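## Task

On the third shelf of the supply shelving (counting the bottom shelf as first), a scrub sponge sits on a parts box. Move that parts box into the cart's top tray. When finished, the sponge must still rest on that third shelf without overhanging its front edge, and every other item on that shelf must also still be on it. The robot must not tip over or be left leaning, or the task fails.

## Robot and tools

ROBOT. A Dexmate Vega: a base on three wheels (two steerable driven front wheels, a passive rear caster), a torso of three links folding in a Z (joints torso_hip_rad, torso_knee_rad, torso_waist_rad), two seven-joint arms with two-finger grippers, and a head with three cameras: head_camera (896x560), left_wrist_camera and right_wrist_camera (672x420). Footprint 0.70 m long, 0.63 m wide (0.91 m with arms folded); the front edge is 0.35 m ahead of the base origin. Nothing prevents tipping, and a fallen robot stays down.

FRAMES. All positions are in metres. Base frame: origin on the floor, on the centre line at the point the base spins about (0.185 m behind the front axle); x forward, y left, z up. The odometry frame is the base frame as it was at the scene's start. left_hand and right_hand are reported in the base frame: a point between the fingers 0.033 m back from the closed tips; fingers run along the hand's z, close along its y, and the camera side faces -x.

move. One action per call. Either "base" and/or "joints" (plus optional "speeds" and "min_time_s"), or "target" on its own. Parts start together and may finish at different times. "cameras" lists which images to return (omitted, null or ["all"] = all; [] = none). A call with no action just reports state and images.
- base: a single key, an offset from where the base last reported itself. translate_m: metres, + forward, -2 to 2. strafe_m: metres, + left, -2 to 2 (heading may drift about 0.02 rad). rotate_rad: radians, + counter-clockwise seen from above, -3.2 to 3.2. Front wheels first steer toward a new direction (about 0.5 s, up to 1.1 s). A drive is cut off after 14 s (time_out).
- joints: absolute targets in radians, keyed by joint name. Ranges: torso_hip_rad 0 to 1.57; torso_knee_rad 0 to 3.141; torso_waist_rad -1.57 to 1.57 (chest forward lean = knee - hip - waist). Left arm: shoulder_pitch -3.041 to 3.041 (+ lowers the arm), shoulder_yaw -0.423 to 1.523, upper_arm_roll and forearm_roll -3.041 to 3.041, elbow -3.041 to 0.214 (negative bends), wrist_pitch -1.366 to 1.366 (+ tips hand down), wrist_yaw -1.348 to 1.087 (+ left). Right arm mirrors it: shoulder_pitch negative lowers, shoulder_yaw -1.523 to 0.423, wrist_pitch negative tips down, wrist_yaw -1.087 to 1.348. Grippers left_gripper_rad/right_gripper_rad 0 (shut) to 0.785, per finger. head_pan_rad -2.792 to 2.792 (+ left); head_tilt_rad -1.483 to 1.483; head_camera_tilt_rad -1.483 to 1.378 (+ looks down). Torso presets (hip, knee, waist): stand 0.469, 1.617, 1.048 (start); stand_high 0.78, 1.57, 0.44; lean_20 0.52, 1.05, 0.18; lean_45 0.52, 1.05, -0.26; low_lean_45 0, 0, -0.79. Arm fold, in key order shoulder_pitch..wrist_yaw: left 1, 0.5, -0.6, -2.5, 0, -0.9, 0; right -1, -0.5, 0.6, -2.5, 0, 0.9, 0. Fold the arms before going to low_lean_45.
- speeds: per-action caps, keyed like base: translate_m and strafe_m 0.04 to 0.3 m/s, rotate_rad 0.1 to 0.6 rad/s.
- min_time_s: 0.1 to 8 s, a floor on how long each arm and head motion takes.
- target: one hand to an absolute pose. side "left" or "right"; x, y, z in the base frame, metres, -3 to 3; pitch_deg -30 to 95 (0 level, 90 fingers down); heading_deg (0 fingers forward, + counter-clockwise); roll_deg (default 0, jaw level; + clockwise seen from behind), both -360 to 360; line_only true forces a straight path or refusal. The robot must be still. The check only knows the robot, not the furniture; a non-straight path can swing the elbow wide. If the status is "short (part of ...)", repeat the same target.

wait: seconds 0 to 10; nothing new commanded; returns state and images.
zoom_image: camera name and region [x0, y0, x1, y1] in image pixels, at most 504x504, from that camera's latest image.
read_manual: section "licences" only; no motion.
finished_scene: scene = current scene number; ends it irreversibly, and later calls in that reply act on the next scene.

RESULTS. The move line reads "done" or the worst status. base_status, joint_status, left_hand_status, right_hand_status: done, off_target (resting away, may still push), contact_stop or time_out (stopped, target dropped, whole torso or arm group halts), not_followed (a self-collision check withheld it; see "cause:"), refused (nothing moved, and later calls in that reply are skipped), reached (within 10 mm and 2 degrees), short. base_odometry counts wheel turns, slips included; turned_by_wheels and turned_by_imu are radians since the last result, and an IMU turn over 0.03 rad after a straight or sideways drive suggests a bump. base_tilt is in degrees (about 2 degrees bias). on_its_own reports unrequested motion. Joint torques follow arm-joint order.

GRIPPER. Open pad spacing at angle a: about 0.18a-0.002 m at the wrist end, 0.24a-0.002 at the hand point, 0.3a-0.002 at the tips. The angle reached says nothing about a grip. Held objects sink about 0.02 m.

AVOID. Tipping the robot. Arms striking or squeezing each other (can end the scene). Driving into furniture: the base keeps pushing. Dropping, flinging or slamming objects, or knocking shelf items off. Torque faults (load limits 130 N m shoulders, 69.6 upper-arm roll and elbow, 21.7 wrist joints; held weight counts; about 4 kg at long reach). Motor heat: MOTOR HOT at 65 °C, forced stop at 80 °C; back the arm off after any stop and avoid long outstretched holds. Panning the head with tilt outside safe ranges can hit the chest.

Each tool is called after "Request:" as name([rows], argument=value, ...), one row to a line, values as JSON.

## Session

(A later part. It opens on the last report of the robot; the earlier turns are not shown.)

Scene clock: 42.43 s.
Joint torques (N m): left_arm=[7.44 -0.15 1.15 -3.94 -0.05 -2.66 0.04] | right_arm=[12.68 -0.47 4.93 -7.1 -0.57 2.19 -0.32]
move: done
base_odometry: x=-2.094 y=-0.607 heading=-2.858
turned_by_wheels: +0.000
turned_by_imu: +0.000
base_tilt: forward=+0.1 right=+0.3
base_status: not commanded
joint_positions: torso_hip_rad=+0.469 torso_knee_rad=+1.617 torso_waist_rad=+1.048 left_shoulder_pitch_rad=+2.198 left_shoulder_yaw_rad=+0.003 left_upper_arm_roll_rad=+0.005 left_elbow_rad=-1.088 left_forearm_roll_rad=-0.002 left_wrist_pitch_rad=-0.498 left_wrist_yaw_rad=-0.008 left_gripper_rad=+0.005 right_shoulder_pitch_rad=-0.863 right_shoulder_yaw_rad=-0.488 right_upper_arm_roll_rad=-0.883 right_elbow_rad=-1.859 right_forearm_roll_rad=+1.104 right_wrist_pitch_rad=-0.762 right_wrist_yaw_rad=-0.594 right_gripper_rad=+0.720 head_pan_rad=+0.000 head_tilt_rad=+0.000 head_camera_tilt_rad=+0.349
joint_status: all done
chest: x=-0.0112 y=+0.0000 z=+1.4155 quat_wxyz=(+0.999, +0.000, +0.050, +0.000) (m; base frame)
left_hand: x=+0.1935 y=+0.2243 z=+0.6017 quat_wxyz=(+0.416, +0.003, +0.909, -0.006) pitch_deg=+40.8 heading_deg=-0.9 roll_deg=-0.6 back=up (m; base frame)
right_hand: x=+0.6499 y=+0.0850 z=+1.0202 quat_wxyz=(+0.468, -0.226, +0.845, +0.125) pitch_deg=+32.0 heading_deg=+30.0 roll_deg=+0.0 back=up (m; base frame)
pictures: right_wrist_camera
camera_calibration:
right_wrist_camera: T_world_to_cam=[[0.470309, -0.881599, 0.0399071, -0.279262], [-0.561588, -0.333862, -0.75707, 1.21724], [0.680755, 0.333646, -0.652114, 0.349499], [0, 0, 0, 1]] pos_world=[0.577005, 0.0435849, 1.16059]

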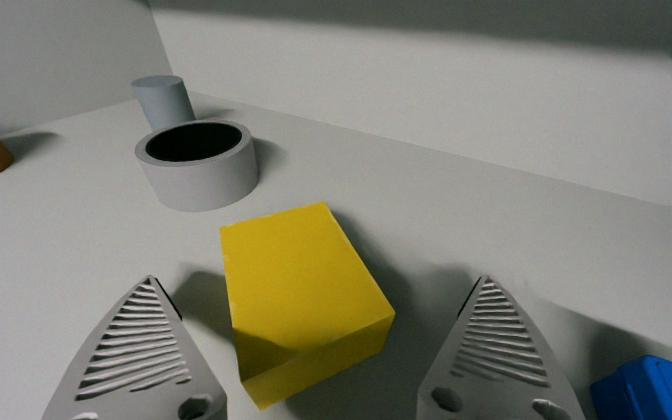

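Request:
move(target={"side":"right","x":0.645,"y":0.08,"z":1.072,"pitch_deg":32,"heading_deg":30,"line_only":true}, cameras=[])

Request:
move(target={"side":"right","x":0.645,"y":-0.09,"z":1.065,"pitch_deg":32,"heading_deg":8,"line_only":true}, cameras=["head_camera","right_wrist_camera"])

Request:
zoom_image(camera="head_camera", region=[370, 250, 570, 390])

Scene clock: 45.30 s.
Joint torques (N m): left_arm=[7.52 -0.98 0.99 -4.5 0.03 -2.82 -0.09] | right_arm=[22.31 3.65 11.09 -9.67 -0.21 2.39 -0.42]
move: done
base_odometry: x=-2.094 y=-0.607 heading=-2.858
turned_by_wheels: +0.000
turned_by_imu: +0.001
base_tilt: forward=+0.1 right=+0.3
base_status: not commanded
joint_positions: torso_hip_rad=+0.469 torso_knee_rad=+1.617 torso_waist_rad=+1.048 left_shoulder_pitch_rad=+2.198 left_shoulder_yaw_rad=+0.003 left_upper_arm_roll_rad=+0.005 left_elbow_rad=-1.088 left_forearm_roll_rad=-0.002 left_wrist_pitch_rad=-0.498 left_wrist_yaw_rad=-0.008 left_gripper_rad=+0.005 right_shoulder_pitch_rad=-0.830 right_shoulder_yaw_rad=-0.489 right_upper_arm_roll_rad=-0.803 right_elbow_rad=-1.948 right_forearm_roll_rad=+1.230 right_wrist_pitch_rad=-0.882 right_wrist_yaw_rad=-0.693 right_gripper_rad=+0.720 head_pan_rad=+0.000 head_tilt_rad=+0.000 head_camera_tilt_rad=+0.349
joint_status: not commanded
chest: x=-0.0112 y=+0.0000 z=+1.4155 quat_wxyz=(+0.999, +0.000, +0.050, +0.000) (m; base frame)
left_hand: x=+0.1935 y=+0.2243 z=+0.6017 quat_wxyz=(+0.416, +0.003, +0.909, -0.006) pitch_deg=+40.8 heading_deg=-0.9 roll_deg=-0.6 back=up (m; base frame)
right_hand: x=+0.6450 y=+0.0801 z=+1.0691 quat_wxyz=(+0.468, -0.226, +0.845, +0.125) pitch_deg=+32.1 heading_deg=+30.0 roll_deg=+0.0 back=up (m; base frame)
right_hand_status: reached (straight line, planned for 0.7 s): 3 mm and 0.1 deg off.
pictures: none
No camera images: "cameras" was empty.

Scene clock: 48.23 s.
Joint torques (N m): left_arm=[7.04 0.97 1.08 -4.71 -0.14 -3.2 0.03] | right_arm=[9.77 -2.28 10.1 -9.67 -0.62 2.56 -0.53]
move: done
base_odometry: x=-2.094 y=-0.607 heading=-2.858
turned_by_wheels: +0.000
turned_by_imu: +0.001
base_tilt: forward=+0.2 right=+0.3
base_status: not commanded
joint_positions: torso_hip_rad=+0.469 torso_knee_rad=+1.617 torso_waist_rad=+1.048 left_shoulder_pitch_rad=+2.198 left_shoulder_yaw_rad=+0.003 left_upper_arm_roll_rad=+0.005 left_elbow_rad=-1.088 left_forearm_roll_rad=-0.002 left_wrist_pitch_rad=-0.498 left_wrist_yaw_rad=-0.008 left_gripper_rad=+0.005 right_shoulder_pitch_rad=-1.073 right_shoulder_yaw_rad=-0.620 right_upper_arm_roll_rad=-0.574 right_elbow_rad=-2.139 right_forearm_roll_rad=+1.354 right_wrist_pitch_rad=-0.814 right_wrist_yaw_rad=-1.041 right_gripper_rad=+0.720 head_pan_rad=+0.000 head_tilt_rad=+0.000 head_camera_tilt_rad=+0.349
joint_status: not commanded
chest: x=-0.0112 y=+0.0000 z=+1.4155 quat_wxyz=(+0.999, +0.000, +0.050, +0.000) (m; base frame)
left_hand: x=+0.1935 y=+0.2243 z=+0.6017 quat_wxyz=(+0.416, +0.003, +0.909, -0.006) pitch_deg=+40.8 heading_deg=-0.9 roll_deg=-0.6 back=up (m; base frame)
right_hand: x=+0.6452 y=-0.0868 z=+1.0647 quat_wxyz=(+0.483, -0.064, +0.872, +0.036) pitch_deg=+32.0 heading_deg=+8.4 roll_deg=+0.0 back=up (m; base frame)
right_hand_status: reached (straight line, planned for 1.4 s): 3 mm and 0.4 deg off.
pictures: head_camera, right_wrist_camera
camera_calibration:
head_camera: T_world_to_cam=[[0.0126494, -0.999789, 0.0161654, 0.00554133], [-0.430428, -0.0200366, -0.902402, 1.3508], [0.902536, 0.00445686, -0.430591, 0.670591], [0, 0, 0, 1]] pos_world=[-0.0238783, 0.0296169, 1.50763]
right_wrist_camera: T_world_to_cam=[[0.112648, -0.992842, 0.039685, -0.209046], [-0.645598, -0.103493, -0.756632, 1.26462], [0.755323, 0.0596127, -0.652635, 0.367661], [0, 0, 0, 1]] pos_world=[0.56228, -0.0985878, 1.20509]

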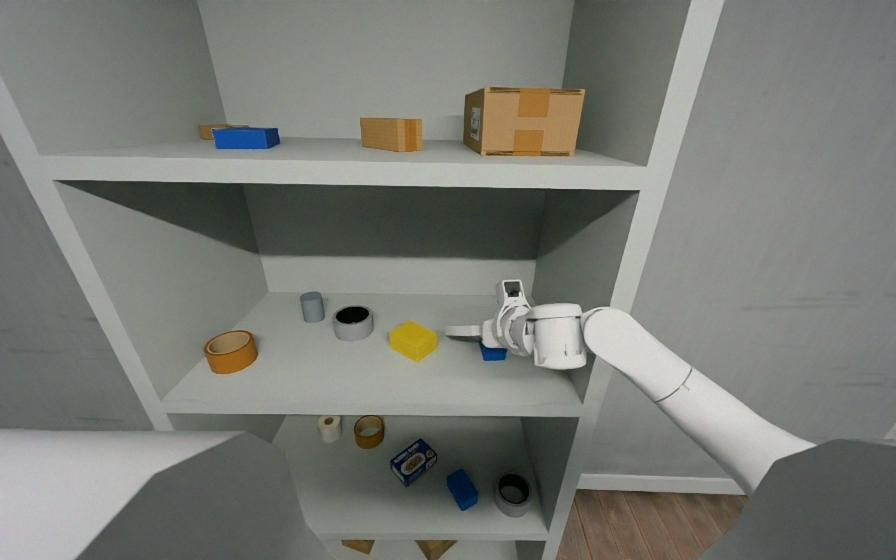

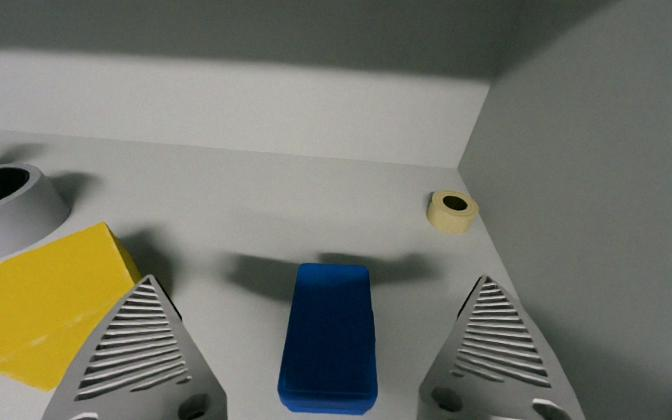

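Scaled by 2.520 from the camera's 896x560 image, which has a finer 960x600 frame.

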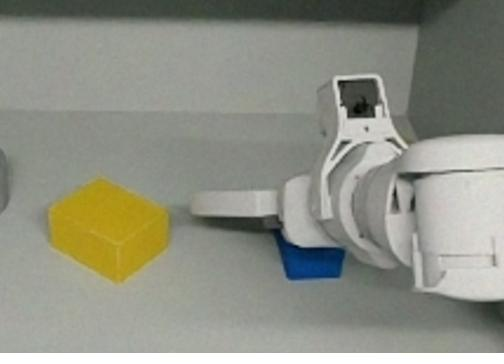

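Request:
move(joints={"right_gripper_rad": 0.5}, cameras=[])

Request:
move(target={"side":"right","x":0.668,"y":-0.091,"z":1.007,"pitch_deg":32,"heading_deg":7,"line_only":true}, cameras=["right_wrist_camera"])

Request:
move(joints={"right_gripper_rad": 0.2}, cameras=["right_wrist_camera"])

Scene clock: 49.93 s.
Joint torques (N m): left_arm=[7.96 -0.05 1.13 -4.28 0 -3.03 -0.08] | right_arm=[8.79 -0.72 9.63 -9.1 -0.7 2.13 -0.37]
move: done
base_odometry: x=-2.094 y=-0.607 heading=-2.858
turned_by_wheels: +0.000
turned_by_imu: +0.000
base_tilt: forward=+0.2 right=+0.3
base_status: not commanded
joint_positions: torso_hip_rad=+0.469 torso_knee_rad=+1.617 torso_waist_rad=+1.048 left_shoulder_pitch_rad=+2.198 left_shoulder_yaw_rad=+0.003 left_upper_arm_roll_rad=+0.005 left_elbow_rad=-1.088 left_forearm_roll_rad=-0.002 left_wrist_pitch_rad=-0.498 left_wrist_yaw_rad=-0.008 left_gripper_rad=+0.005 right_shoulder_pitch_rad=-1.077 right_shoulder_yaw_rad=-0.622 right_upper_arm_roll_rad=-0.571 right_elbow_rad=-2.142 right_forearm_roll_rad=+1.356 right_wrist_pitch_rad=-0.812 right_wrist_yaw_rad=-1.046 right_gripper_rad=+0.500 head_pan_rad=+0.000 head_tilt_rad=+0.000 head_camera_tilt_rad=+0.349
joint_status: all done
chest: x=-0.0112 y=+0.0000 z=+1.4155 quat_wxyz=(+0.999, +0.000, +0.050, +0.000) (m; base frame)
left_hand: x=+0.1935 y=+0.2243 z=+0.6017 quat_wxyz=(+0.416, +0.003, +0.909, -0.006) pitch_deg=+40.8 heading_deg=-0.9 roll_deg=-0.6 back=up (m; base frame)
right_hand: x=+0.6449 y=-0.0898 z=+1.0646 quat_wxyz=(+0.483, -0.061, +0.873, +0.034) pitch_deg=+32.0 heading_deg=+8.0 roll_deg=+0.0 back=up (m; base frame)
pictures: none
No camera images: "cameras" was empty.

Scene clock: 52.23 s.
Joint torques (N m): left_arm=[6.78 1.53 1.19 -4.82 -0.24 -2.83 0.05] | right_arm=[-0.09 -1.68 -0.82 3.89 0.6 -1.45 -0.04]
move: done
base_odometry: x=-2.094 y=-0.607 heading=-2.858
turned_by_wheels: +0.000
turned_by_imu: +0.000
base_tilt: forward=+0.1 right=+0.3
base_status: not commanded
joint_positions: torso_hip_rad=+0.469 torso_knee_rad=+1.617 torso_waist_rad=+1.048 left_shoulder_pitch_rad=+2.198 left_shoulder_yaw_rad=+0.003 left_upper_arm_roll_rad=+0.005 left_elbow_rad=-1.088 left_forearm_roll_rad=-0.002 left_wrist_pitch_rad=-0.498 left_wrist_yaw_rad=-0.008 left_gripper_rad=+0.005 right_shoulder_pitch_rad=-1.087 right_shoulder_yaw_rad=-0.597 right_upper_arm_roll_rad=-0.658 right_elbow_rad=-1.983 right_forearm_roll_rad=+1.180 right_wrist_pitch_rad=-0.689 right_wrist_yaw_rad=-0.898 right_gripper_rad=+0.500 head_pan_rad=+0.000 head_tilt_rad=+0.000 head_camera_tilt_rad=+0.349
joint_status: not commanded
chest: x=-0.0116 y=+0.0000 z=+1.4155 quat_wxyz=(+0.999, +0.000, +0.050, +0.000) (m; base frame)
left_hand: x=+0.1935 y=+0.2243 z=+0.6018 quat_wxyz=(+0.417, +0.003, +0.909, -0.006) pitch_deg=+40.7 heading_deg=-0.9 roll_deg=-0.6 back=up (m; base frame)
right_hand: x=+0.6677 y=-0.0909 z=+1.0103 quat_wxyz=(+0.485, -0.053, +0.872, +0.030) pitch_deg=+31.9 heading_deg=+7.0 roll_deg=+0.1 back=up (m; base frame)
right_hand_status: reached (straight line, planned for 0.9 s): 3 mm and 0.1 deg off.
pictures: right_wrist_camera
camera_calibration:
right_wrist_camera: T_world_to_cam=[[0.0881687, -0.995352, 0.0387452, -0.196376], [-0.64583, -0.0867348, -0.758539, 1.24122], [0.758374, 0.0418566, -0.650475, 0.309571], [0, 0, 0, 1]] pos_world=[0.584161, -0.100764, 1.15049]

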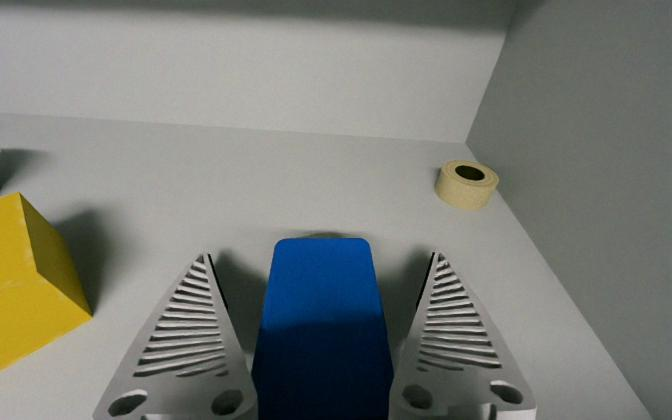

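Scene clock: 53.07 s.
Joint torques (N m): left_arm=[7.1 0.47 1.09 -4.38 -0.13 -2.88 0.01] | right_arm=[-20.87 -5.56 -14.89 22.53 6.07 -11.88 0.54]
move: done
base_odometry: x=-2.094 y=-0.607 heading=-2.858
turned_by_wheels: +0.000
turned_by_imu: +0.000
base_tilt: forward=+0.1 right=+0.3
base_status: not commanded
joint_positions: torso_hip_rad=+0.469 torso_knee_rad=+1.616 torso_waist_rad=+1.049 left_shoulder_pitch_rad=+2.198 left_shoulder_yaw_rad=+0.003 left_upper_arm_roll_rad=+0.005 left_elbow_rad=-1.088 left_forearm_roll_rad=-0.002 left_wrist_pitch_rad=-0.498 left_wrist_yaw_rad=-0.008 left_gripper_rad=+0.005 right_shoulder_pitch_rad=-1.086 right_shoulder_yaw_rad=-0.596 right_upper_arm_roll_rad=-0.659 right_elbow_rad=-1.981 right_forearm_roll_rad=+1.174 right_wrist_pitch_rad=-0.684 right_wrist_yaw_rad=-0.894 right_gripper_rad=+0.200 head_pan_rad=+0.000 head_tilt_rad=+0.000 head_camera_tilt_rad=+0.349
joint_status: all done
chest: x=-0.0125 y=+0.0000 z=+1.4155 quat_wxyz=(+0.999, +0.000, +0.049, +0.000) (m; base frame)
left_hand: x=+0.1936 y=+0.2243 z=+0.6021 quat_wxyz=(+0.417, +0.003, +0.909, -0.006) pitch_deg=+40.7 heading_deg=-0.9 roll_deg=-0.6 back=up (m; base frame)
right_hand: x=+0.6693 y=-0.0913 z=+1.0129 quat_wxyz=(+0.488, -0.052, +0.871, +0.030) pitch_deg=+31.4 heading_deg=+6.9 roll_deg=+0.1 back=up (m; base frame)
pictures: right_wrist_camera
camera_calibration:
right_wrist_camera: T_world_to_cam=[[0.0857555, -0.995595, 0.0379035, -0.194534], [-0.640416, -0.0842256, -0.763396, 1.24562], [0.763226, 0.0411914, -0.644818, 0.301023], [0, 0, 0, 1]] pos_world=[0.584651, -0.101163, 1.15238]

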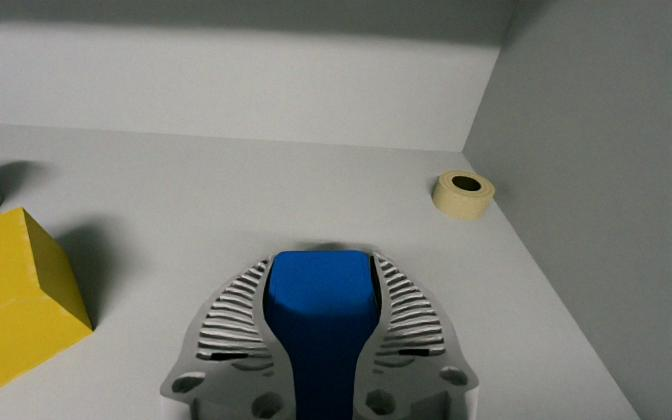

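Request:
move(target={"side":"right","x":0.658,"y":-0.095,"z":1.065,"pitch_deg":32,"heading_deg":9,"line_only":true}, cameras=["head_camera","right_wrist_camera"])

Scene clock: 56.27 s.
Joint torques (N m): left_arm=[7.45 -0.89 1.18 -4.2 -0.1 -3.04 0.07] | right_arm=[20.57 -2.74 10.56 -9.7 -0.4 2.81 -0.28]
move: done
base_odometry: x=-2.094 y=-0.607 heading=-2.858
turned_by_wheels: +0.000
turned_by_imu: +0.001
base_tilt: forward=+0.2 right=+0.3
base_status: not commanded
joint_positions: torso_hip_rad=+0.469 torso_knee_rad=+1.617 torso_waist_rad=+1.048 left_shoulder_pitch_rad=+2.198 left_shoulder_yaw_rad=+0.003 left_upper_arm_roll_rad=+0.005 left_elbow_rad=-1.088 left_forearm_roll_rad=-0.002 left_wrist_pitch_rad=-0.498 left_wrist_yaw_rad=-0.008 left_gripper_rad=+0.005 right_shoulder_pitch_rad=-1.055 right_shoulder_yaw_rad=-0.633 right_upper_arm_roll_rad=-0.567 right_elbow_rad=-2.093 right_forearm_roll_rad=+1.336 right_wrist_pitch_rad=-0.816 right_wrist_yaw_rad=-0.974 right_gripper_rad=+0.200 head_pan_rad=+0.000 head_tilt_rad=+0.000 head_camera_tilt_rad=+0.349
joint_status: not commanded
chest: x=-0.0112 y=+0.0000 z=+1.4155 quat_wxyz=(+0.999, +0.000, +0.050, +0.000) (m; base frame)
left_hand: x=+0.1935 y=+0.2243 z=+0.6017 quat_wxyz=(+0.416, +0.003, +0.909, -0.006) pitch_deg=+40.8 heading_deg=-0.9 roll_deg=-0.6 back=up (m; base frame)
right_hand: x=+0.6588 y=-0.0948 z=+1.0613 quat_wxyz=(+0.482, -0.068, +0.873, +0.038) pitch_deg=+32.2 heading_deg=+8.9 roll_deg=+0.0 back=up (m; base frame)
right_hand_status: reached (straight line, planned for 0.9 s): 4 mm and 0.2 deg off.
pictures: head_camera, right_wrist_camera
camera_calibration:
head_camera: T_world_to_cam=[[0.0126494, -0.999789, 0.0161654, 0.00554133], [-0.430428, -0.0200366, -0.902402, 1.3508], [0.902536, 0.00445686, -0.430591, 0.670591], [0, 0, 0, 1]] pos_world=[-0.0238783, 0.0296169, 1.50763]
right_wrist_camera: T_world_to_cam=[[0.121827, -0.991769, 0.039395, -0.22397], [-0.64641, -0.109398, -0.755107, 1.26834], [0.753202, 0.0665273, -0.654417, 0.359618], [0, 0, 0, 1]] pos_world=[0.576289, -0.107297, 1.2019]

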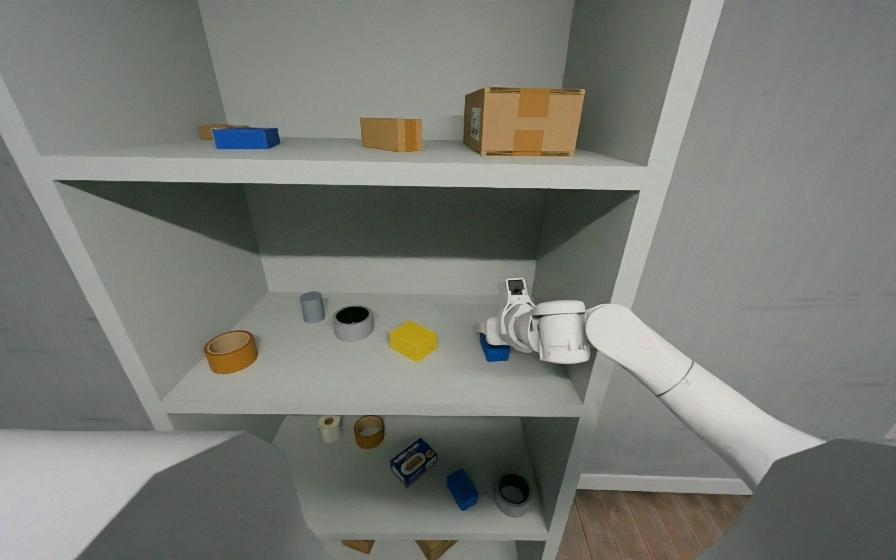

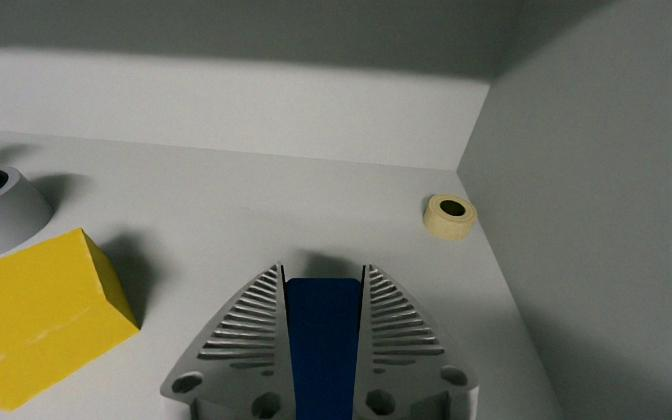

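Request:
move(joints={"right_gripper_rad": 0.5}, cameras=[])

Request:
move(target={"side":"right","x":0.65,"y":-0.094,"z":1.001,"pitch_deg":18,"heading_deg":8,"line_only":true}, cameras=["right_wrist_camera","head_camera"])

Request:
zoom_image(camera="head_camera", region=[400, 250, 600, 390])

Scene clock: 58.57 s.
Joint torques (N m): left_arm=[7.49 0.33 1.47 -5.2 -0.02 -2.24 0.21] | right_arm=[20.34 -2.97 9.13 -10.77 -0.6 1.39 -0.5]
move: done
base_odometry: x=-2.094 y=-0.607 heading=-2.858
turned_by_wheels: +0.000
turned_by_imu: +0.001
base_tilt: forward=+0.1 right=+0.2
base_status: not commanded
joint_positions: torso_hip_rad=+0.469 torso_knee_rad=+1.617 torso_waist_rad=+1.048 left_shoulder_pitch_rad=+2.198 left_shoulder_yaw_rad=+0.003 left_upper_arm_roll_rad=+0.005 left_elbow_rad=-1.088 left_forearm_roll_rad=-0.002 left_wrist_pitch_rad=-0.498 left_wrist_yaw_rad=-0.008 left_gripper_rad=+0.005 right_shoulder_pitch_rad=-1.054 right_shoulder_yaw_rad=-0.634 right_upper_arm_roll_rad=-0.564 right_elbow_rad=-2.097 right_forearm_roll_rad=+1.342 right_wrist_pitch_rad=-0.820 right_wrist_yaw_rad=-0.977 right_gripper_rad=+0.500 head_pan_rad=+0.000 head_tilt_rad=+0.000 head_camera_tilt_rad=+0.349
joint_status: all done
chest: x=-0.0112 y=+0.0000 z=+1.4155 quat_wxyz=(+0.999, +0.000, +0.050, +0.000) (m; base frame)
left_hand: x=+0.1935 y=+0.2243 z=+0.6017 quat_wxyz=(+0.416, +0.003, +0.909, -0.006) pitch_deg=+40.8 heading_deg=-0.9 roll_deg=-0.6 back=up (m; base frame)
right_hand: x=+0.6584 y=-0.0949 z=+1.0631 quat_wxyz=(+0.482, -0.069, +0.873, +0.038) pitch_deg=+32.2 heading_deg=+9.0 roll_deg=+0.0 back=up (m; base frame)
pictures: none
No camera images: "cameras" was empty.

Scene clock: 62.23 s.
Joint torques (N m): left_arm=[6.41 0.19 1.18 -4.46 -0.09 -2.89 0.13] | right_arm=[-1.2 1.67 -1.55 -3.43 0.9 -0.17 1.63]
move: done
base_odometry: x=-2.094 y=-0.607 heading=-2.858
turned_by_wheels: +0.000
turned_by_imu: +0.001
base_tilt: forward=+0.2 right=+0.3
base_status: not commanded
joint_positions: torso_hip_rad=+0.469 torso_knee_rad=+1.617 torso_waist_rad=+1.048 left_shoulder_pitch_rad=+2.198 left_shoulder_yaw_rad=+0.003 left_upper_arm_roll_rad=+0.005 left_elbow_rad=-1.088 left_forearm_roll_rad=-0.002 left_wrist_pitch_rad=-0.498 left_wrist_yaw_rad=-0.008 left_gripper_rad=+0.005 right_shoulder_pitch_rad=-1.302 right_shoulder_yaw_rad=-0.672 right_upper_arm_roll_rad=-0.732 right_elbow_rad=-1.981 right_forearm_roll_rad=+0.810 right_wrist_pitch_rad=-0.289 right_wrist_yaw_rad=-0.714 right_gripper_rad=+0.500 head_pan_rad=+0.000 head_tilt_rad=+0.000 head_camera_tilt_rad=+0.349
joint_status: not commanded
chest: x=-0.0112 y=+0.0000 z=+1.4155 quat_wxyz=(+0.999, +0.000, +0.050, +0.000) (m; base frame)
left_hand: x=+0.1935 y=+0.2243 z=+0.6017 quat_wxyz=(+0.416, +0.003, +0.909, -0.006) pitch_deg=+40.8 heading_deg=-0.9 roll_deg=-0.6 back=up (m; base frame)
right_hand: x=+0.6510 y=-0.0949 z=+1.0024 quat_wxyz=(+0.586, -0.056, +0.807, +0.040) pitch_deg=+18.1 heading_deg=+7.9 roll_deg=+0.0 back=up (m; base frame)
right_hand_status: reached (straight line, planned for 2.1 s): 2 mm and 0.1 deg off.
pictures: head_camera, right_wrist_camera
camera_calibration:
head_camera: T_world_to_cam=[[0.0126494, -0.999789, 0.0161654, 0.00554133], [-0.430428, -0.0200366, -0.902402, 1.3508], [0.902536, 0.00445686, -0.430591, 0.670591], [0, 0, 0, 1]] pos_world=[-0.0238783, 0.0296169, 1.50763]
right_wrist_camera: T_world_to_cam=[[0.0949187, -0.99502, 0.0304257, -0.194649], [-0.446332, -0.0698571, -0.892136, 1.22976], [0.889819, 0.0711005, -0.45074, 0.034292], [0, 0, 0, 1]] pos_world=[0.536845, -0.11021, 1.11849]

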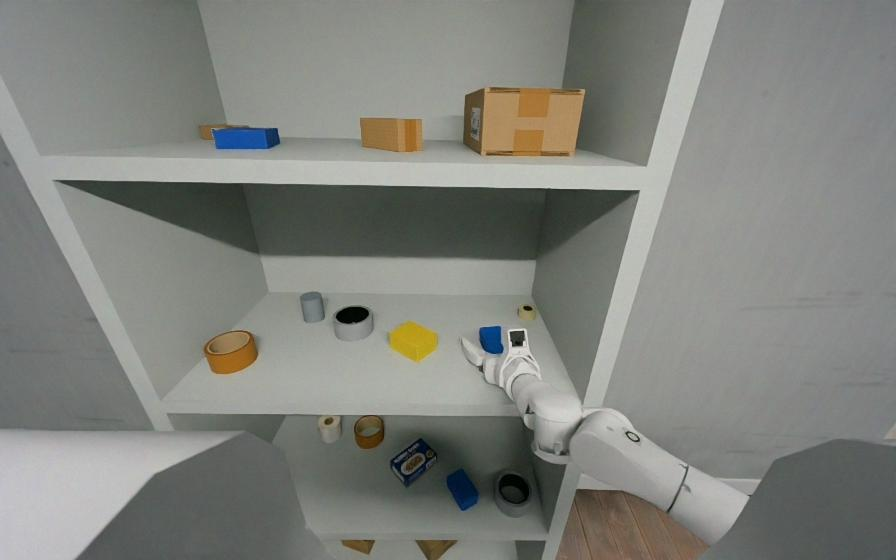

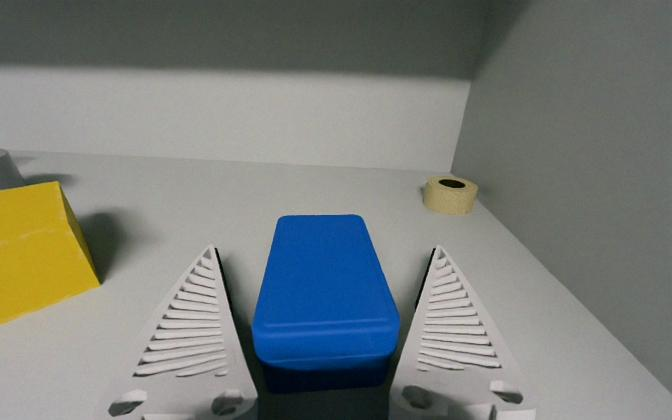

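Scaled by 2.520 from the camera's 896x560 image, which has a finer 960x600 frame.

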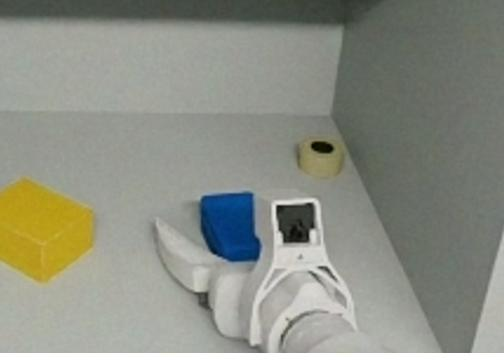

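Request:
move(joints={"right_gripper_rad": 0.18}, cameras=["right_wrist_camera"])

Request:
move(target={"side":"right","x":0.647,"y":-0.1,"z":1.035,"pitch_deg":18,"heading_deg":9,"line_only":true}, cameras=["head_camera","right_wrist_camera"])

Request:
zoom_image(camera="head_camera", region=[400, 250, 600, 390])

Scene clock: 63.77 s.
Joint torques (N m): left_arm=[7.31 -0.08 1.47 -3.6 -0.06 -3.02 0.09] | right_arm=[-1.64 -0.9 -0.38 -1.89 1.02 -1.38 0.63]
move: done
base_odometry: x=-2.094 y=-0.607 heading=-2.858
turned_by_wheels: +0.000
turned_by_imu: +0.000
base_tilt: forward=+0.2 right=+0.3
base_status: not commanded
joint_positions: torso_hip_rad=+0.469 torso_knee_rad=+1.617 torso_waist_rad=+1.048 left_shoulder_pitch_rad=+2.198 left_shoulder_yaw_rad=+0.003 left_upper_arm_roll_rad=+0.005 left_elbow_rad=-1.088 left_forearm_roll_rad=-0.002 left_wrist_pitch_rad=-0.498 left_wrist_yaw_rad=-0.008 left_gripper_rad=+0.005 right_shoulder_pitch_rad=-1.304 right_shoulder_yaw_rad=-0.672 right_upper_arm_roll_rad=-0.734 right_elbow_rad=-1.979 right_forearm_roll_rad=+0.805 right_wrist_pitch_rad=-0.283 right_wrist_yaw_rad=-0.711 right_gripper_rad=+0.180 head_pan_rad=+0.000 head_tilt_rad=+0.000 head_camera_tilt_rad=+0.349
joint_status: all done
chest: x=-0.0112 y=+0.0000 z=+1.4155 quat_wxyz=(+0.999, +0.000, +0.050, +0.000) (m; base frame)
left_hand: x=+0.1935 y=+0.2243 z=+0.6017 quat_wxyz=(+0.416, +0.003, +0.909, -0.006) pitch_deg=+40.8 heading_deg=-0.9 roll_deg=-0.6 back=up (m; base frame)
right_hand: x=+0.6505 y=-0.0942 z=+1.0021 quat_wxyz=(+0.587, -0.056, +0.807, +0.041) pitch_deg=+17.9 heading_deg=+8.0 roll_deg=+0.0 back=up (m; base frame)
pictures: right_wrist_camera
camera_calibration:
right_wrist_camera: T_world_to_cam=[[0.0965367, -0.994868, 0.0303153, -0.194774], [-0.443744, -0.0702817, -0.893394, 1.22874], [0.890939, 0.0727931, -0.448251, 0.0315437], [0, 0, 0, 1]] pos_world=[0.535944, -0.109712, 1.11779]

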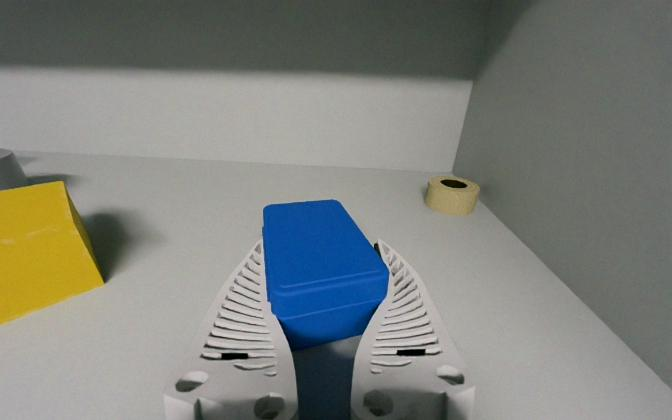

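Scene clock: 65.67 s.
Joint torques (N m): left_arm=[6.9 0.78 0.78 -3.6 -0.03 -2.49 0.01] | right_arm=[19.81 -3.57 9.48 -12.71 -1.08 2.88 -0.47]
move: done
base_odometry: x=-2.094 y=-0.607 heading=-2.858
turned_by_wheels: +0.000
turned_by_imu: +0.001
base_tilt: forward=+0.1 right=+0.3
base_status: not commanded
joint_positions: torso_hip_rad=+0.469 torso_knee_rad=+1.617 torso_waist_rad=+1.048 left_shoulder_pitch_rad=+2.198 left_shoulder_yaw_rad=+0.003 left_upper_arm_roll_rad=+0.005 left_elbow_rad=-1.088 left_forearm_roll_rad=-0.002 left_wrist_pitch_rad=-0.498 left_wrist_yaw_rad=-0.008 left_gripper_rad=+0.005 right_shoulder_pitch_rad=-1.303 right_shoulder_yaw_rad=-0.728 right_upper_arm_roll_rad=-0.682 right_elbow_rad=-2.084 right_forearm_roll_rad=+0.877 right_wrist_pitch_rad=-0.356 right_wrist_yaw_rad=-0.729 right_gripper_rad=+0.180 head_pan_rad=+0.000 head_tilt_rad=+0.000 head_camera_tilt_rad=+0.349
joint_status: not commanded
chest: x=-0.0112 y=+0.0000 z=+1.4155 quat_wxyz=(+0.999, +0.000, +0.050, +0.000) (m; base frame)
left_hand: x=+0.1935 y=+0.2243 z=+0.6017 quat_wxyz=(+0.416, +0.003, +0.909, -0.006) pitch_deg=+40.8 heading_deg=-0.9 roll_deg=-0.6 back=up (m; base frame)
right_hand: x=+0.6469 y=-0.0997 z=+1.0324 quat_wxyz=(+0.585, -0.063, +0.807, +0.046) pitch_deg=+18.1 heading_deg=+8.9 roll_deg=+0.0 back=up (m; base frame)
right_hand_status: reached (straight line, planned for 0.7 s): 3 mm and 0.1 deg off.
pictures: head_camera, right_wrist_camera
camera_calibration:
head_camera: T_world_to_cam=[[0.0126494, -0.999789, 0.0161654, 0.00554133], [-0.430428, -0.0200366, -0.902402, 1.3508], [0.902536, 0.00445686, -0.430591, 0.670591], [0, 0, 0, 1]] pos_world=[-0.0238783, 0.0296169, 1.50763]
right_wrist_camera: T_world_to_cam=[[0.113618, -0.993058, 0.0304495, -0.211857], [-0.445341, -0.0783014, -0.89193, 1.2526], [0.888123, 0.0877793, -0.451146, 0.0549996], [0, 0, 0, 1]] pos_world=[0.533059, -0.117133, 1.14849]

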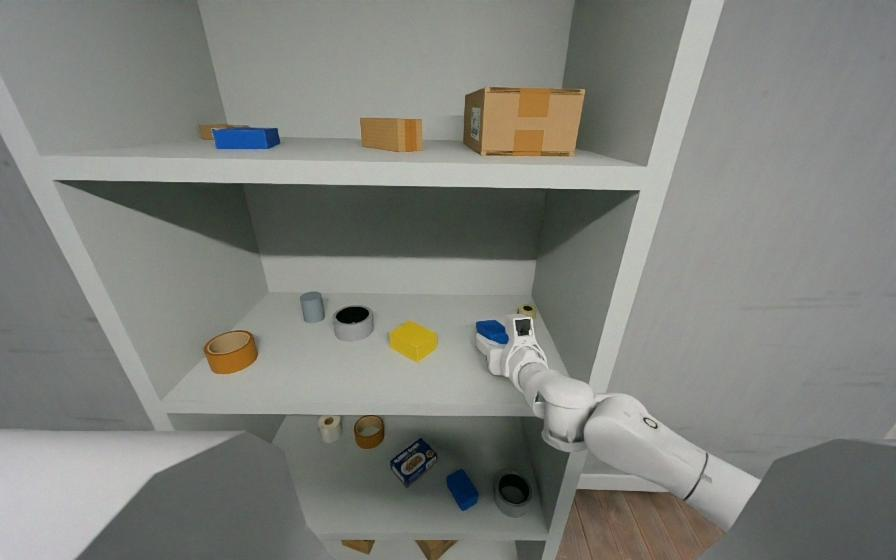

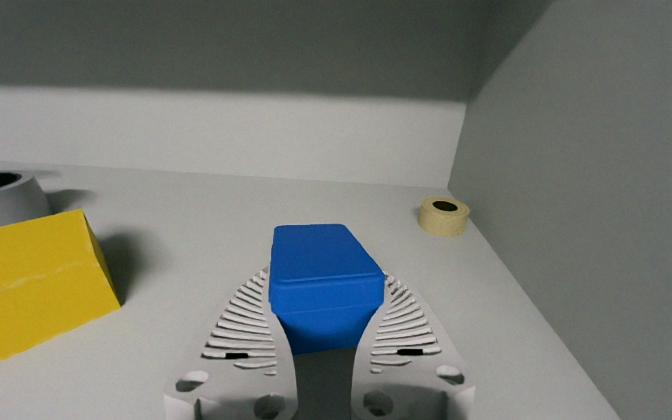

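Scaled by 2.520 from the camera's 896x560 image, which has a finer 960x600 frame.

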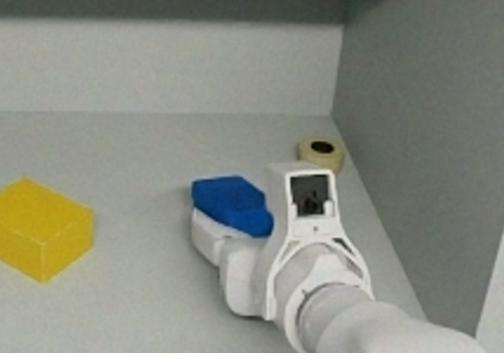

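Request:
move(target={"side":"right","x":0.632,"y":-0.115,"z":1.09,"pitch_deg":18,"heading_deg":12,"line_only":true}, cameras=["head_camera","right_wrist_camera"])

Scene clock: 68.23 s.
Joint torques (N m): left_arm=[7.51 0.04 1.38 -4.67 -0.1 -2.57 -0.12] | right_arm=[6.33 -2.81 10.35 -10.1 -0.83 3.33 0.2]
move: done
base_odometry: x=-2.094 y=-0.607 heading=-2.858
turned_by_wheels: +0.000
turned_by_imu: +0.001
base_tilt: forward=+0.1 right=+0.4
base_status: not commanded
joint_positions: torso_hip_rad=+0.469 torso_knee_rad=+1.617 torso_waist_rad=+1.048 left_shoulder_pitch_rad=+2.198 left_shoulder_yaw_rad=+0.003 left_upper_arm_roll_rad=+0.005 left_elbow_rad=-1.088 left_forearm_roll_rad=-0.002 left_wrist_pitch_rad=-0.498 left_wrist_yaw_rad=-0.008 left_gripper_rad=+0.005 right_shoulder_pitch_rad=-1.326 right_shoulder_yaw_rad=-0.868 right_upper_arm_roll_rad=-0.548 right_elbow_rad=-2.262 right_forearm_roll_rad=+1.037 right_wrist_pitch_rad=-0.445 right_wrist_yaw_rad=-0.726 right_gripper_rad=+0.180 head_pan_rad=+0.000 head_tilt_rad=+0.000 head_camera_tilt_rad=+0.349
joint_status: not commanded
chest: x=-0.0112 y=+0.0000 z=+1.4155 quat_wxyz=(+0.999, +0.000, +0.050, +0.000) (m; base frame)
left_hand: x=+0.1935 y=+0.2243 z=+0.6017 quat_wxyz=(+0.416, +0.003, +0.909, -0.006) pitch_deg=+40.8 heading_deg=-0.9 roll_deg=-0.6 back=up (m; base frame)
right_hand: x=+0.6326 y=-0.1149 z=+1.0877 quat_wxyz=(+0.584, -0.084, +0.805, +0.061) pitch_deg=+18.1 heading_deg=+11.9 roll_deg=+0.0 back=up (m; base frame)
right_hand_status: reached (straight line, planned for 0.9 s): 2 mm and 0.1 deg off.
pictures: head_camera, right_wrist_camera
camera_calibration:
head_camera: T_world_to_cam=[[0.0126491, -0.999789, 0.0161648, 0.00554216], [-0.430468, -0.0200361, -0.902383, 1.35077], [0.902517, 0.00445589, -0.430631, 0.67065], [0, 0, 0, 1]] pos_world=[-0.0238785, 0.0296169, 1.50763]
right_wrist_camera: T_world_to_cam=[[0.164215, -0.985959, 0.0302943, -0.257967], [-0.440483, -0.100774, -0.892087, 1.28889], [0.882614, 0.13315, -0.450847, 0.102423], [0, 0, 0, 1]] pos_world=[0.519697, -0.138096, 1.20379]

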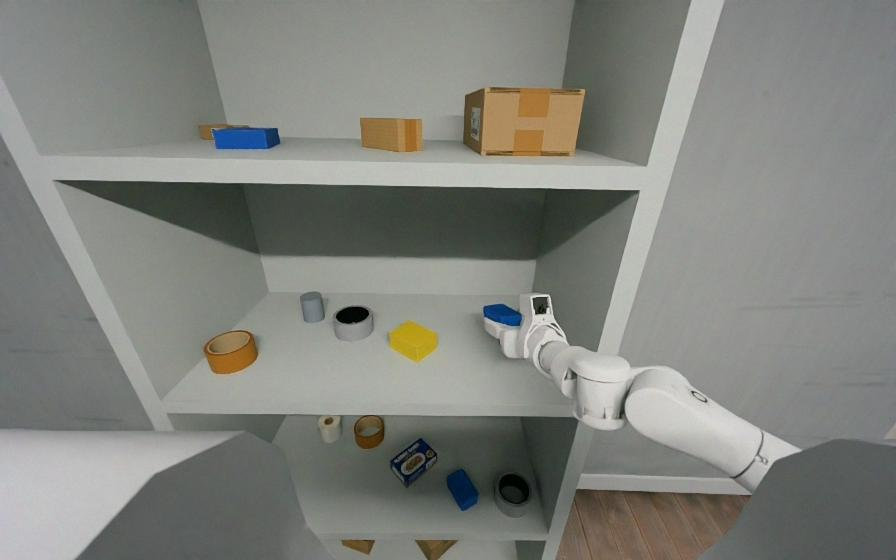

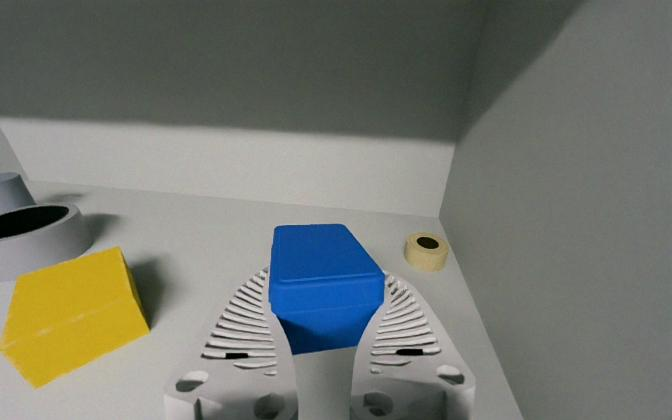

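Request:
move(base={"translate_m": -2.0}, cameras=["right_wrist_camera"])

Request:
move(base={"rotate_rad": -1.6}, joints={"torso_hip_rad": 0.0, "torso_knee_rad": 0.9, "torso_waist_rad": 0.8, "head_camera_tilt_rad": 0.45}, cameras=["head_camera","right_wrist_camera"])

Scene clock: 77.53 s.
Joint torques (N m): left_arm=[6.13 0.32 1.33 -4.34 -0.07 -2.71 0.05] | right_arm=[7.09 -4.45 10.82 -10.38 -0.9 2.53 0.39]
move: done
base_odometry: x=-0.173 y=-0.053 heading=-2.859
turned_by_wheels: -0.001
turned_by_imu: +0.012
base_tilt: forward=+0.1 right=+0.3
base_status: done
joint_positions: torso_hip_rad=+0.469 torso_knee_rad=+1.617 torso_waist_rad=+1.048 left_shoulder_pitch_rad=+2.198 left_shoulder_yaw_rad=+0.003 left_upper_arm_roll_rad=+0.005 left_elbow_rad=-1.088 left_forearm_roll_rad=-0.002 left_wrist_pitch_rad=-0.498 left_wrist_yaw_rad=-0.008 left_gripper_rad=+0.005 right_shoulder_pitch_rad=-1.326 right_shoulder_yaw_rad=-0.872 right_upper_arm_roll_rad=-0.544 right_elbow_rad=-2.268 right_forearm_roll_rad=+1.042 right_wrist_pitch_rad=-0.448 right_wrist_yaw_rad=-0.726 right_gripper_rad=+0.180 head_pan_rad=+0.000 head_tilt_rad=+0.000 head_camera_tilt_rad=+0.349
joint_status: not commanded
chest: x=-0.0111 y=+0.0000 z=+1.4155 quat_wxyz=(+0.999, +0.000, +0.050, +0.000) (m; base frame)
left_hand: x=+0.1936 y=+0.2243 z=+0.6016 quat_wxyz=(+0.416, +0.003, +0.909, -0.006) pitch_deg=+40.8 heading_deg=-0.9 roll_deg=-0.6 back=up (m; base frame)
right_hand: x=+0.6319 y=-0.1150 z=+1.0893 quat_wxyz=(+0.584, -0.085, +0.805, +0.061) pitch_deg=+18.1 heading_deg=+12.0 roll_deg=+0.0 back=up (m; base frame)
pictures: right_wrist_camera
camera_calibration:
right_wrist_camera: T_world_to_cam=[[0.1664, -0.985581, 0.0306795, -0.259778], [-0.440218, -0.102093, -0.892068, 1.28973], [0.882337, 0.134934, -0.450859, 0.104029], [0, 0, 0, 1]] pos_world=[0.519199, -0.138398, 1.20539]

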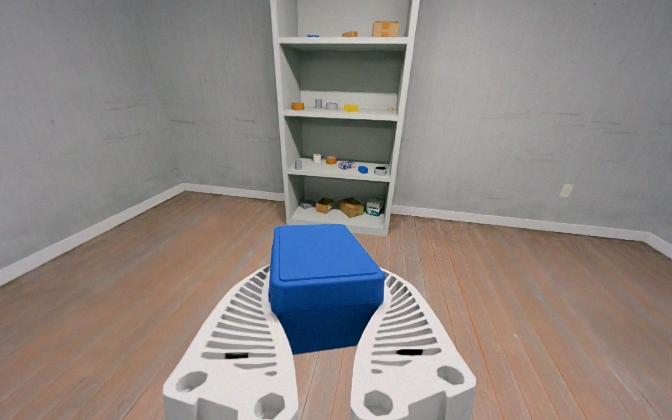

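Scene clock: 81.80 s.
Joint torques (N m): left_arm=[6.88 0.42 1.21 -3.55 0.05 -2.84 0.07] | right_arm=[8.57 -4 10 -8.97 -1.08 3.23 0.13]
move: done
base_odometry: x=-0.172 y=-0.052 heading=+1.825
turned_by_wheels: -1.599
turned_by_imu: -1.555
base_tilt: forward=+0.1 right=+0.3
base_status: done
joint_positions: torso_hip_rad=+0.001 torso_knee_rad=+0.900 torso_waist_rad=+0.800 left_shoulder_pitch_rad=+2.198 left_shoulder_yaw_rad=+0.003 left_upper_arm_roll_rad=+0.005 left_elbow_rad=-1.088 left_forearm_roll_rad=-0.002 left_wrist_pitch_rad=-0.498 left_wrist_yaw_rad=-0.008 left_gripper_rad=+0.005 right_shoulder_pitch_rad=-1.326 right_shoulder_yaw_rad=-0.872 right_upper_arm_roll_rad=-0.544 right_elbow_rad=-2.268 right_forearm_roll_rad=+1.042 right_wrist_pitch_rad=-0.448 right_wrist_yaw_rad=-0.726 right_gripper_rad=+0.180 head_pan_rad=+0.000 head_tilt_rad=+0.000 head_camera_tilt_rad=+0.449
joint_status: all done
chest: x=-0.0308 y=+0.0000 z=+1.2138 quat_wxyz=(+0.999, +0.000, +0.050, +0.000) (m; base frame)
left_hand: x=+0.1747 y=+0.2243 z=+0.4002 quat_wxyz=(+0.417, +0.003, +0.909, -0.006) pitch_deg=+40.7 heading_deg=-0.9 roll_deg=-0.6 back=up (m; base frame)
right_hand: x=+0.6126 y=-0.1150 z=+0.8883 quat_wxyz=(+0.585, -0.085, +0.805, +0.061) pitch_deg=+18.0 heading_deg=+12.0 roll_deg=+0.0 back=up (m; base frame)
pictures: head_camera, right_wrist_camera
camera_calibration:
head_camera: T_world_to_cam=[[0.0141857, -0.999789, 0.0148345, 0.0109045], [-0.517604, -0.020036, -0.855386, 1.09162], [0.855503, 0.00445584, -0.517779, 0.708526], [0, 0, 0, 1]] pos_world=[-0.0412707, 0.0296169, 1.30046]
right_wrist_camera: T_world_to_cam=[[0.166362, -0.985582, 0.0308472, -0.250513], [-0.439373, -0.102097, -0.892484, 1.10174], [0.882765, 0.134922, -0.450024, 0.0295123], [0, 0, 0, 1]] pos_world=[0.499698, -0.138398, 1.00429]

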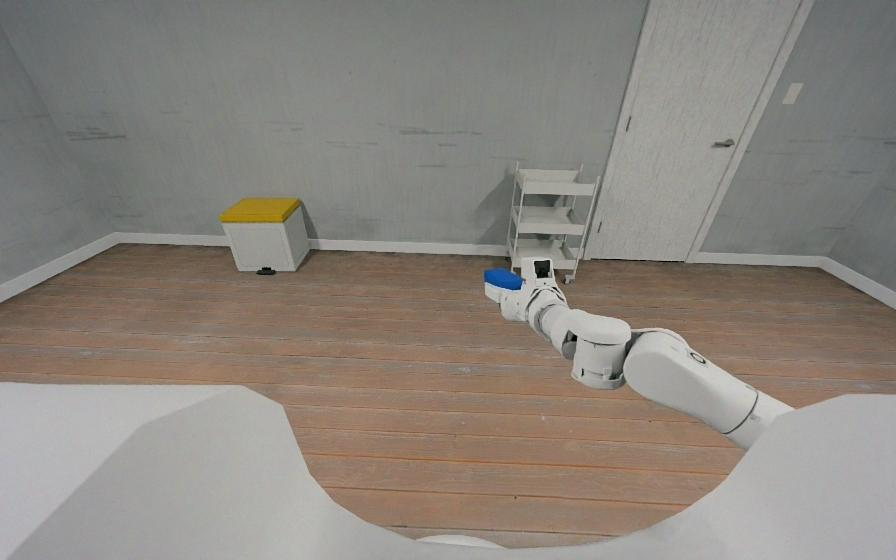

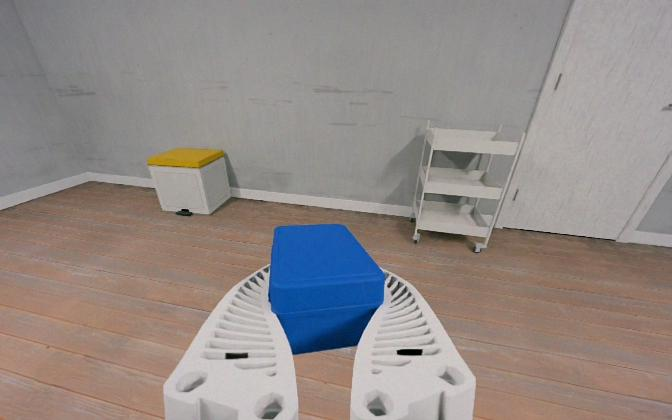

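Request:
move(base={"strafe_m": -0.54}, cameras=[])

Request:
move(base={"translate_m": 1.25}, joints={"head_camera_tilt_rad": 0.6}, cameras=["head_camera","right_wrist_camera"])

Scene clock: 86.27 s.
Joint torques (N m): left_arm=[6.85 0.33 1.19 -3.27 -0.05 -3.1 0.03] | right_arm=[8.81 -3.85 9.53 -10.65 -1.07 2.79 -0.04]
move: done
base_odometry: x=+0.350 y=+0.082 heading=+1.822
turned_by_wheels: -0.003
turned_by_imu: -0.005
base_tilt: forward=+0.1 right=+0.3
base_status: done
joint_positions: torso_hip_rad=+0.001 torso_knee_rad=+0.900 torso_waist_rad=+0.800 left_shoulder_pitch_rad=+2.198 left_shoulder_yaw_rad=+0.003 left_upper_arm_roll_rad=+0.005 left_elbow_rad=-1.088 left_forearm_roll_rad=-0.002 left_wrist_pitch_rad=-0.498 left_wrist_yaw_rad=-0.008 left_gripper_rad=+0.005 right_shoulder_pitch_rad=-1.326 right_shoulder_yaw_rad=-0.872 right_upper_arm_roll_rad=-0.544 right_elbow_rad=-2.268 right_forearm_roll_rad=+1.042 right_wrist_pitch_rad=-0.448 right_wrist_yaw_rad=-0.726 right_gripper_rad=+0.180 head_pan_rad=+0.000 head_tilt_rad=+0.000 head_camera_tilt_rad=+0.449
joint_status: not commanded
chest: x=-0.0308 y=+0.0000 z=+1.2138 quat_wxyz=(+0.999, +0.000, +0.050, +0.000) (m; base frame)
left_hand: x=+0.1747 y=+0.2243 z=+0.4002 quat_wxyz=(+0.417, +0.003, +0.909, -0.006) pitch_deg=+40.7 heading_deg=-0.9 roll_deg=-0.6 back=up (m; base frame)
right_hand: x=+0.6126 y=-0.1150 z=+0.8883 quat_wxyz=(+0.585, -0.085, +0.805, +0.061) pitch_deg=+18.0 heading_deg=+12.0 roll_deg=+0.0 back=up (m; base frame)
pictures: none
No camera images: "cameras" was empty.

Scene clock: 92.60 s.
Joint torques (N m): left_arm=[7.02 0.04 0.96 -3.87 -0.04 -2.58 0.08] | right_arm=[6.48 -5.33 10.18 -10.03 -0.86 2.84 -0.01]
move: done
base_odometry: x=+0.041 y=+1.293 heading=+1.823
turned_by_wheels: +0.001
turned_by_imu: -0.003
base_tilt: forward=+0.2 right=+0.2
base_status: done
joint_positions: torso_hip_rad=+0.001 torso_knee_rad=+0.900 torso_waist_rad=+0.800 left_shoulder_pitch_rad=+2.198 left_shoulder_yaw_rad=+0.003 left_upper_arm_roll_rad=+0.005 left_elbow_rad=-1.088 left_forearm_roll_rad=-0.002 left_wrist_pitch_rad=-0.498 left_wrist_yaw_rad=-0.008 left_gripper_rad=+0.005 right_shoulder_pitch_rad=-1.326 right_shoulder_yaw_rad=-0.872 right_upper_arm_roll_rad=-0.544 right_elbow_rad=-2.268 right_forearm_roll_rad=+1.042 right_wrist_pitch_rad=-0.448 right_wrist_yaw_rad=-0.726 right_gripper_rad=+0.180 head_pan_rad=+0.000 head_tilt_rad=+0.000 head_camera_tilt_rad=+0.599
joint_status: all done
chest: x=-0.0308 y=+0.0000 z=+1.2138 quat_wxyz=(+0.999, +0.000, +0.050, +0.000) (m; base frame)
left_hand: x=+0.1747 y=+0.2243 z=+0.4002 quat_wxyz=(+0.417, +0.003, +0.909, -0.006) pitch_deg=+40.7 heading_deg=-0.9 roll_deg=-0.6 back=up (m; base frame)
right_hand: x=+0.6126 y=-0.1150 z=+0.8883 quat_wxyz=(+0.585, -0.085, +0.805, +0.061) pitch_deg=+18.0 heading_deg=+12.0 roll_deg=+0.0 back=up (m; base frame)
pictures: head_camera, right_wrist_camera
camera_calibration:
head_camera: T_world_to_cam=[[0.0162444, -0.999789, 0.0125472, 0.0140371], [-0.639637, -0.0200362, -0.768416, 0.968197], [0.768506, 0.00445678, -0.639827, 0.856283], [0, 0, 0, 1]] pos_world=[-0.0389919, 0.0296169, 1.29168]
right_wrist_camera: T_world_to_cam=[[0.166363, -0.985582, 0.0308501, -0.250517], [-0.439373, -0.102101, -0.892484, 1.10174], [0.882765, 0.134921, -0.450024, 0.0295123], [0, 0, 0, 1]] pos_world=[0.499698, -0.138398, 1.00429]

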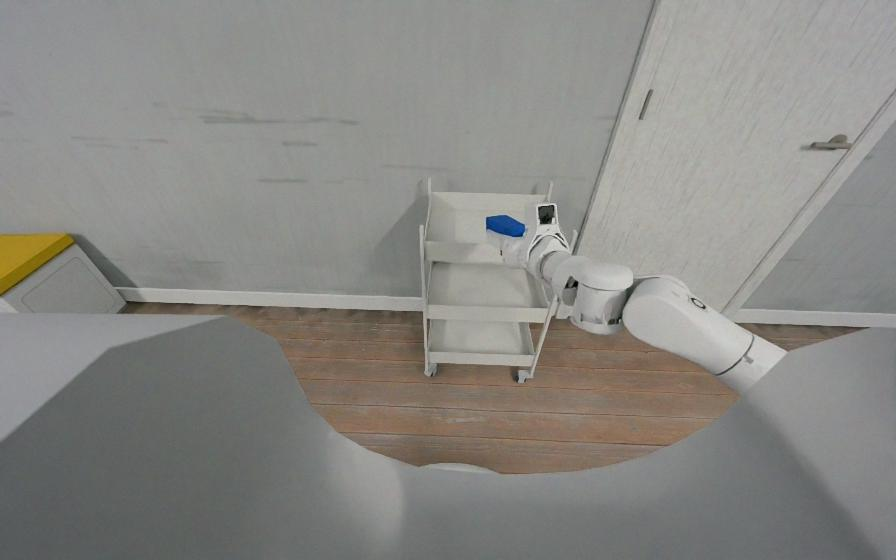

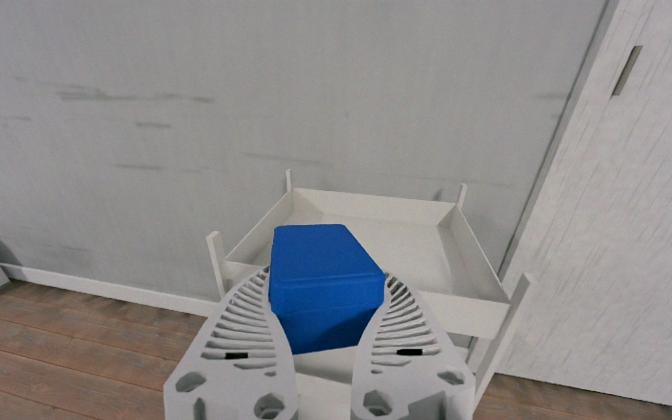

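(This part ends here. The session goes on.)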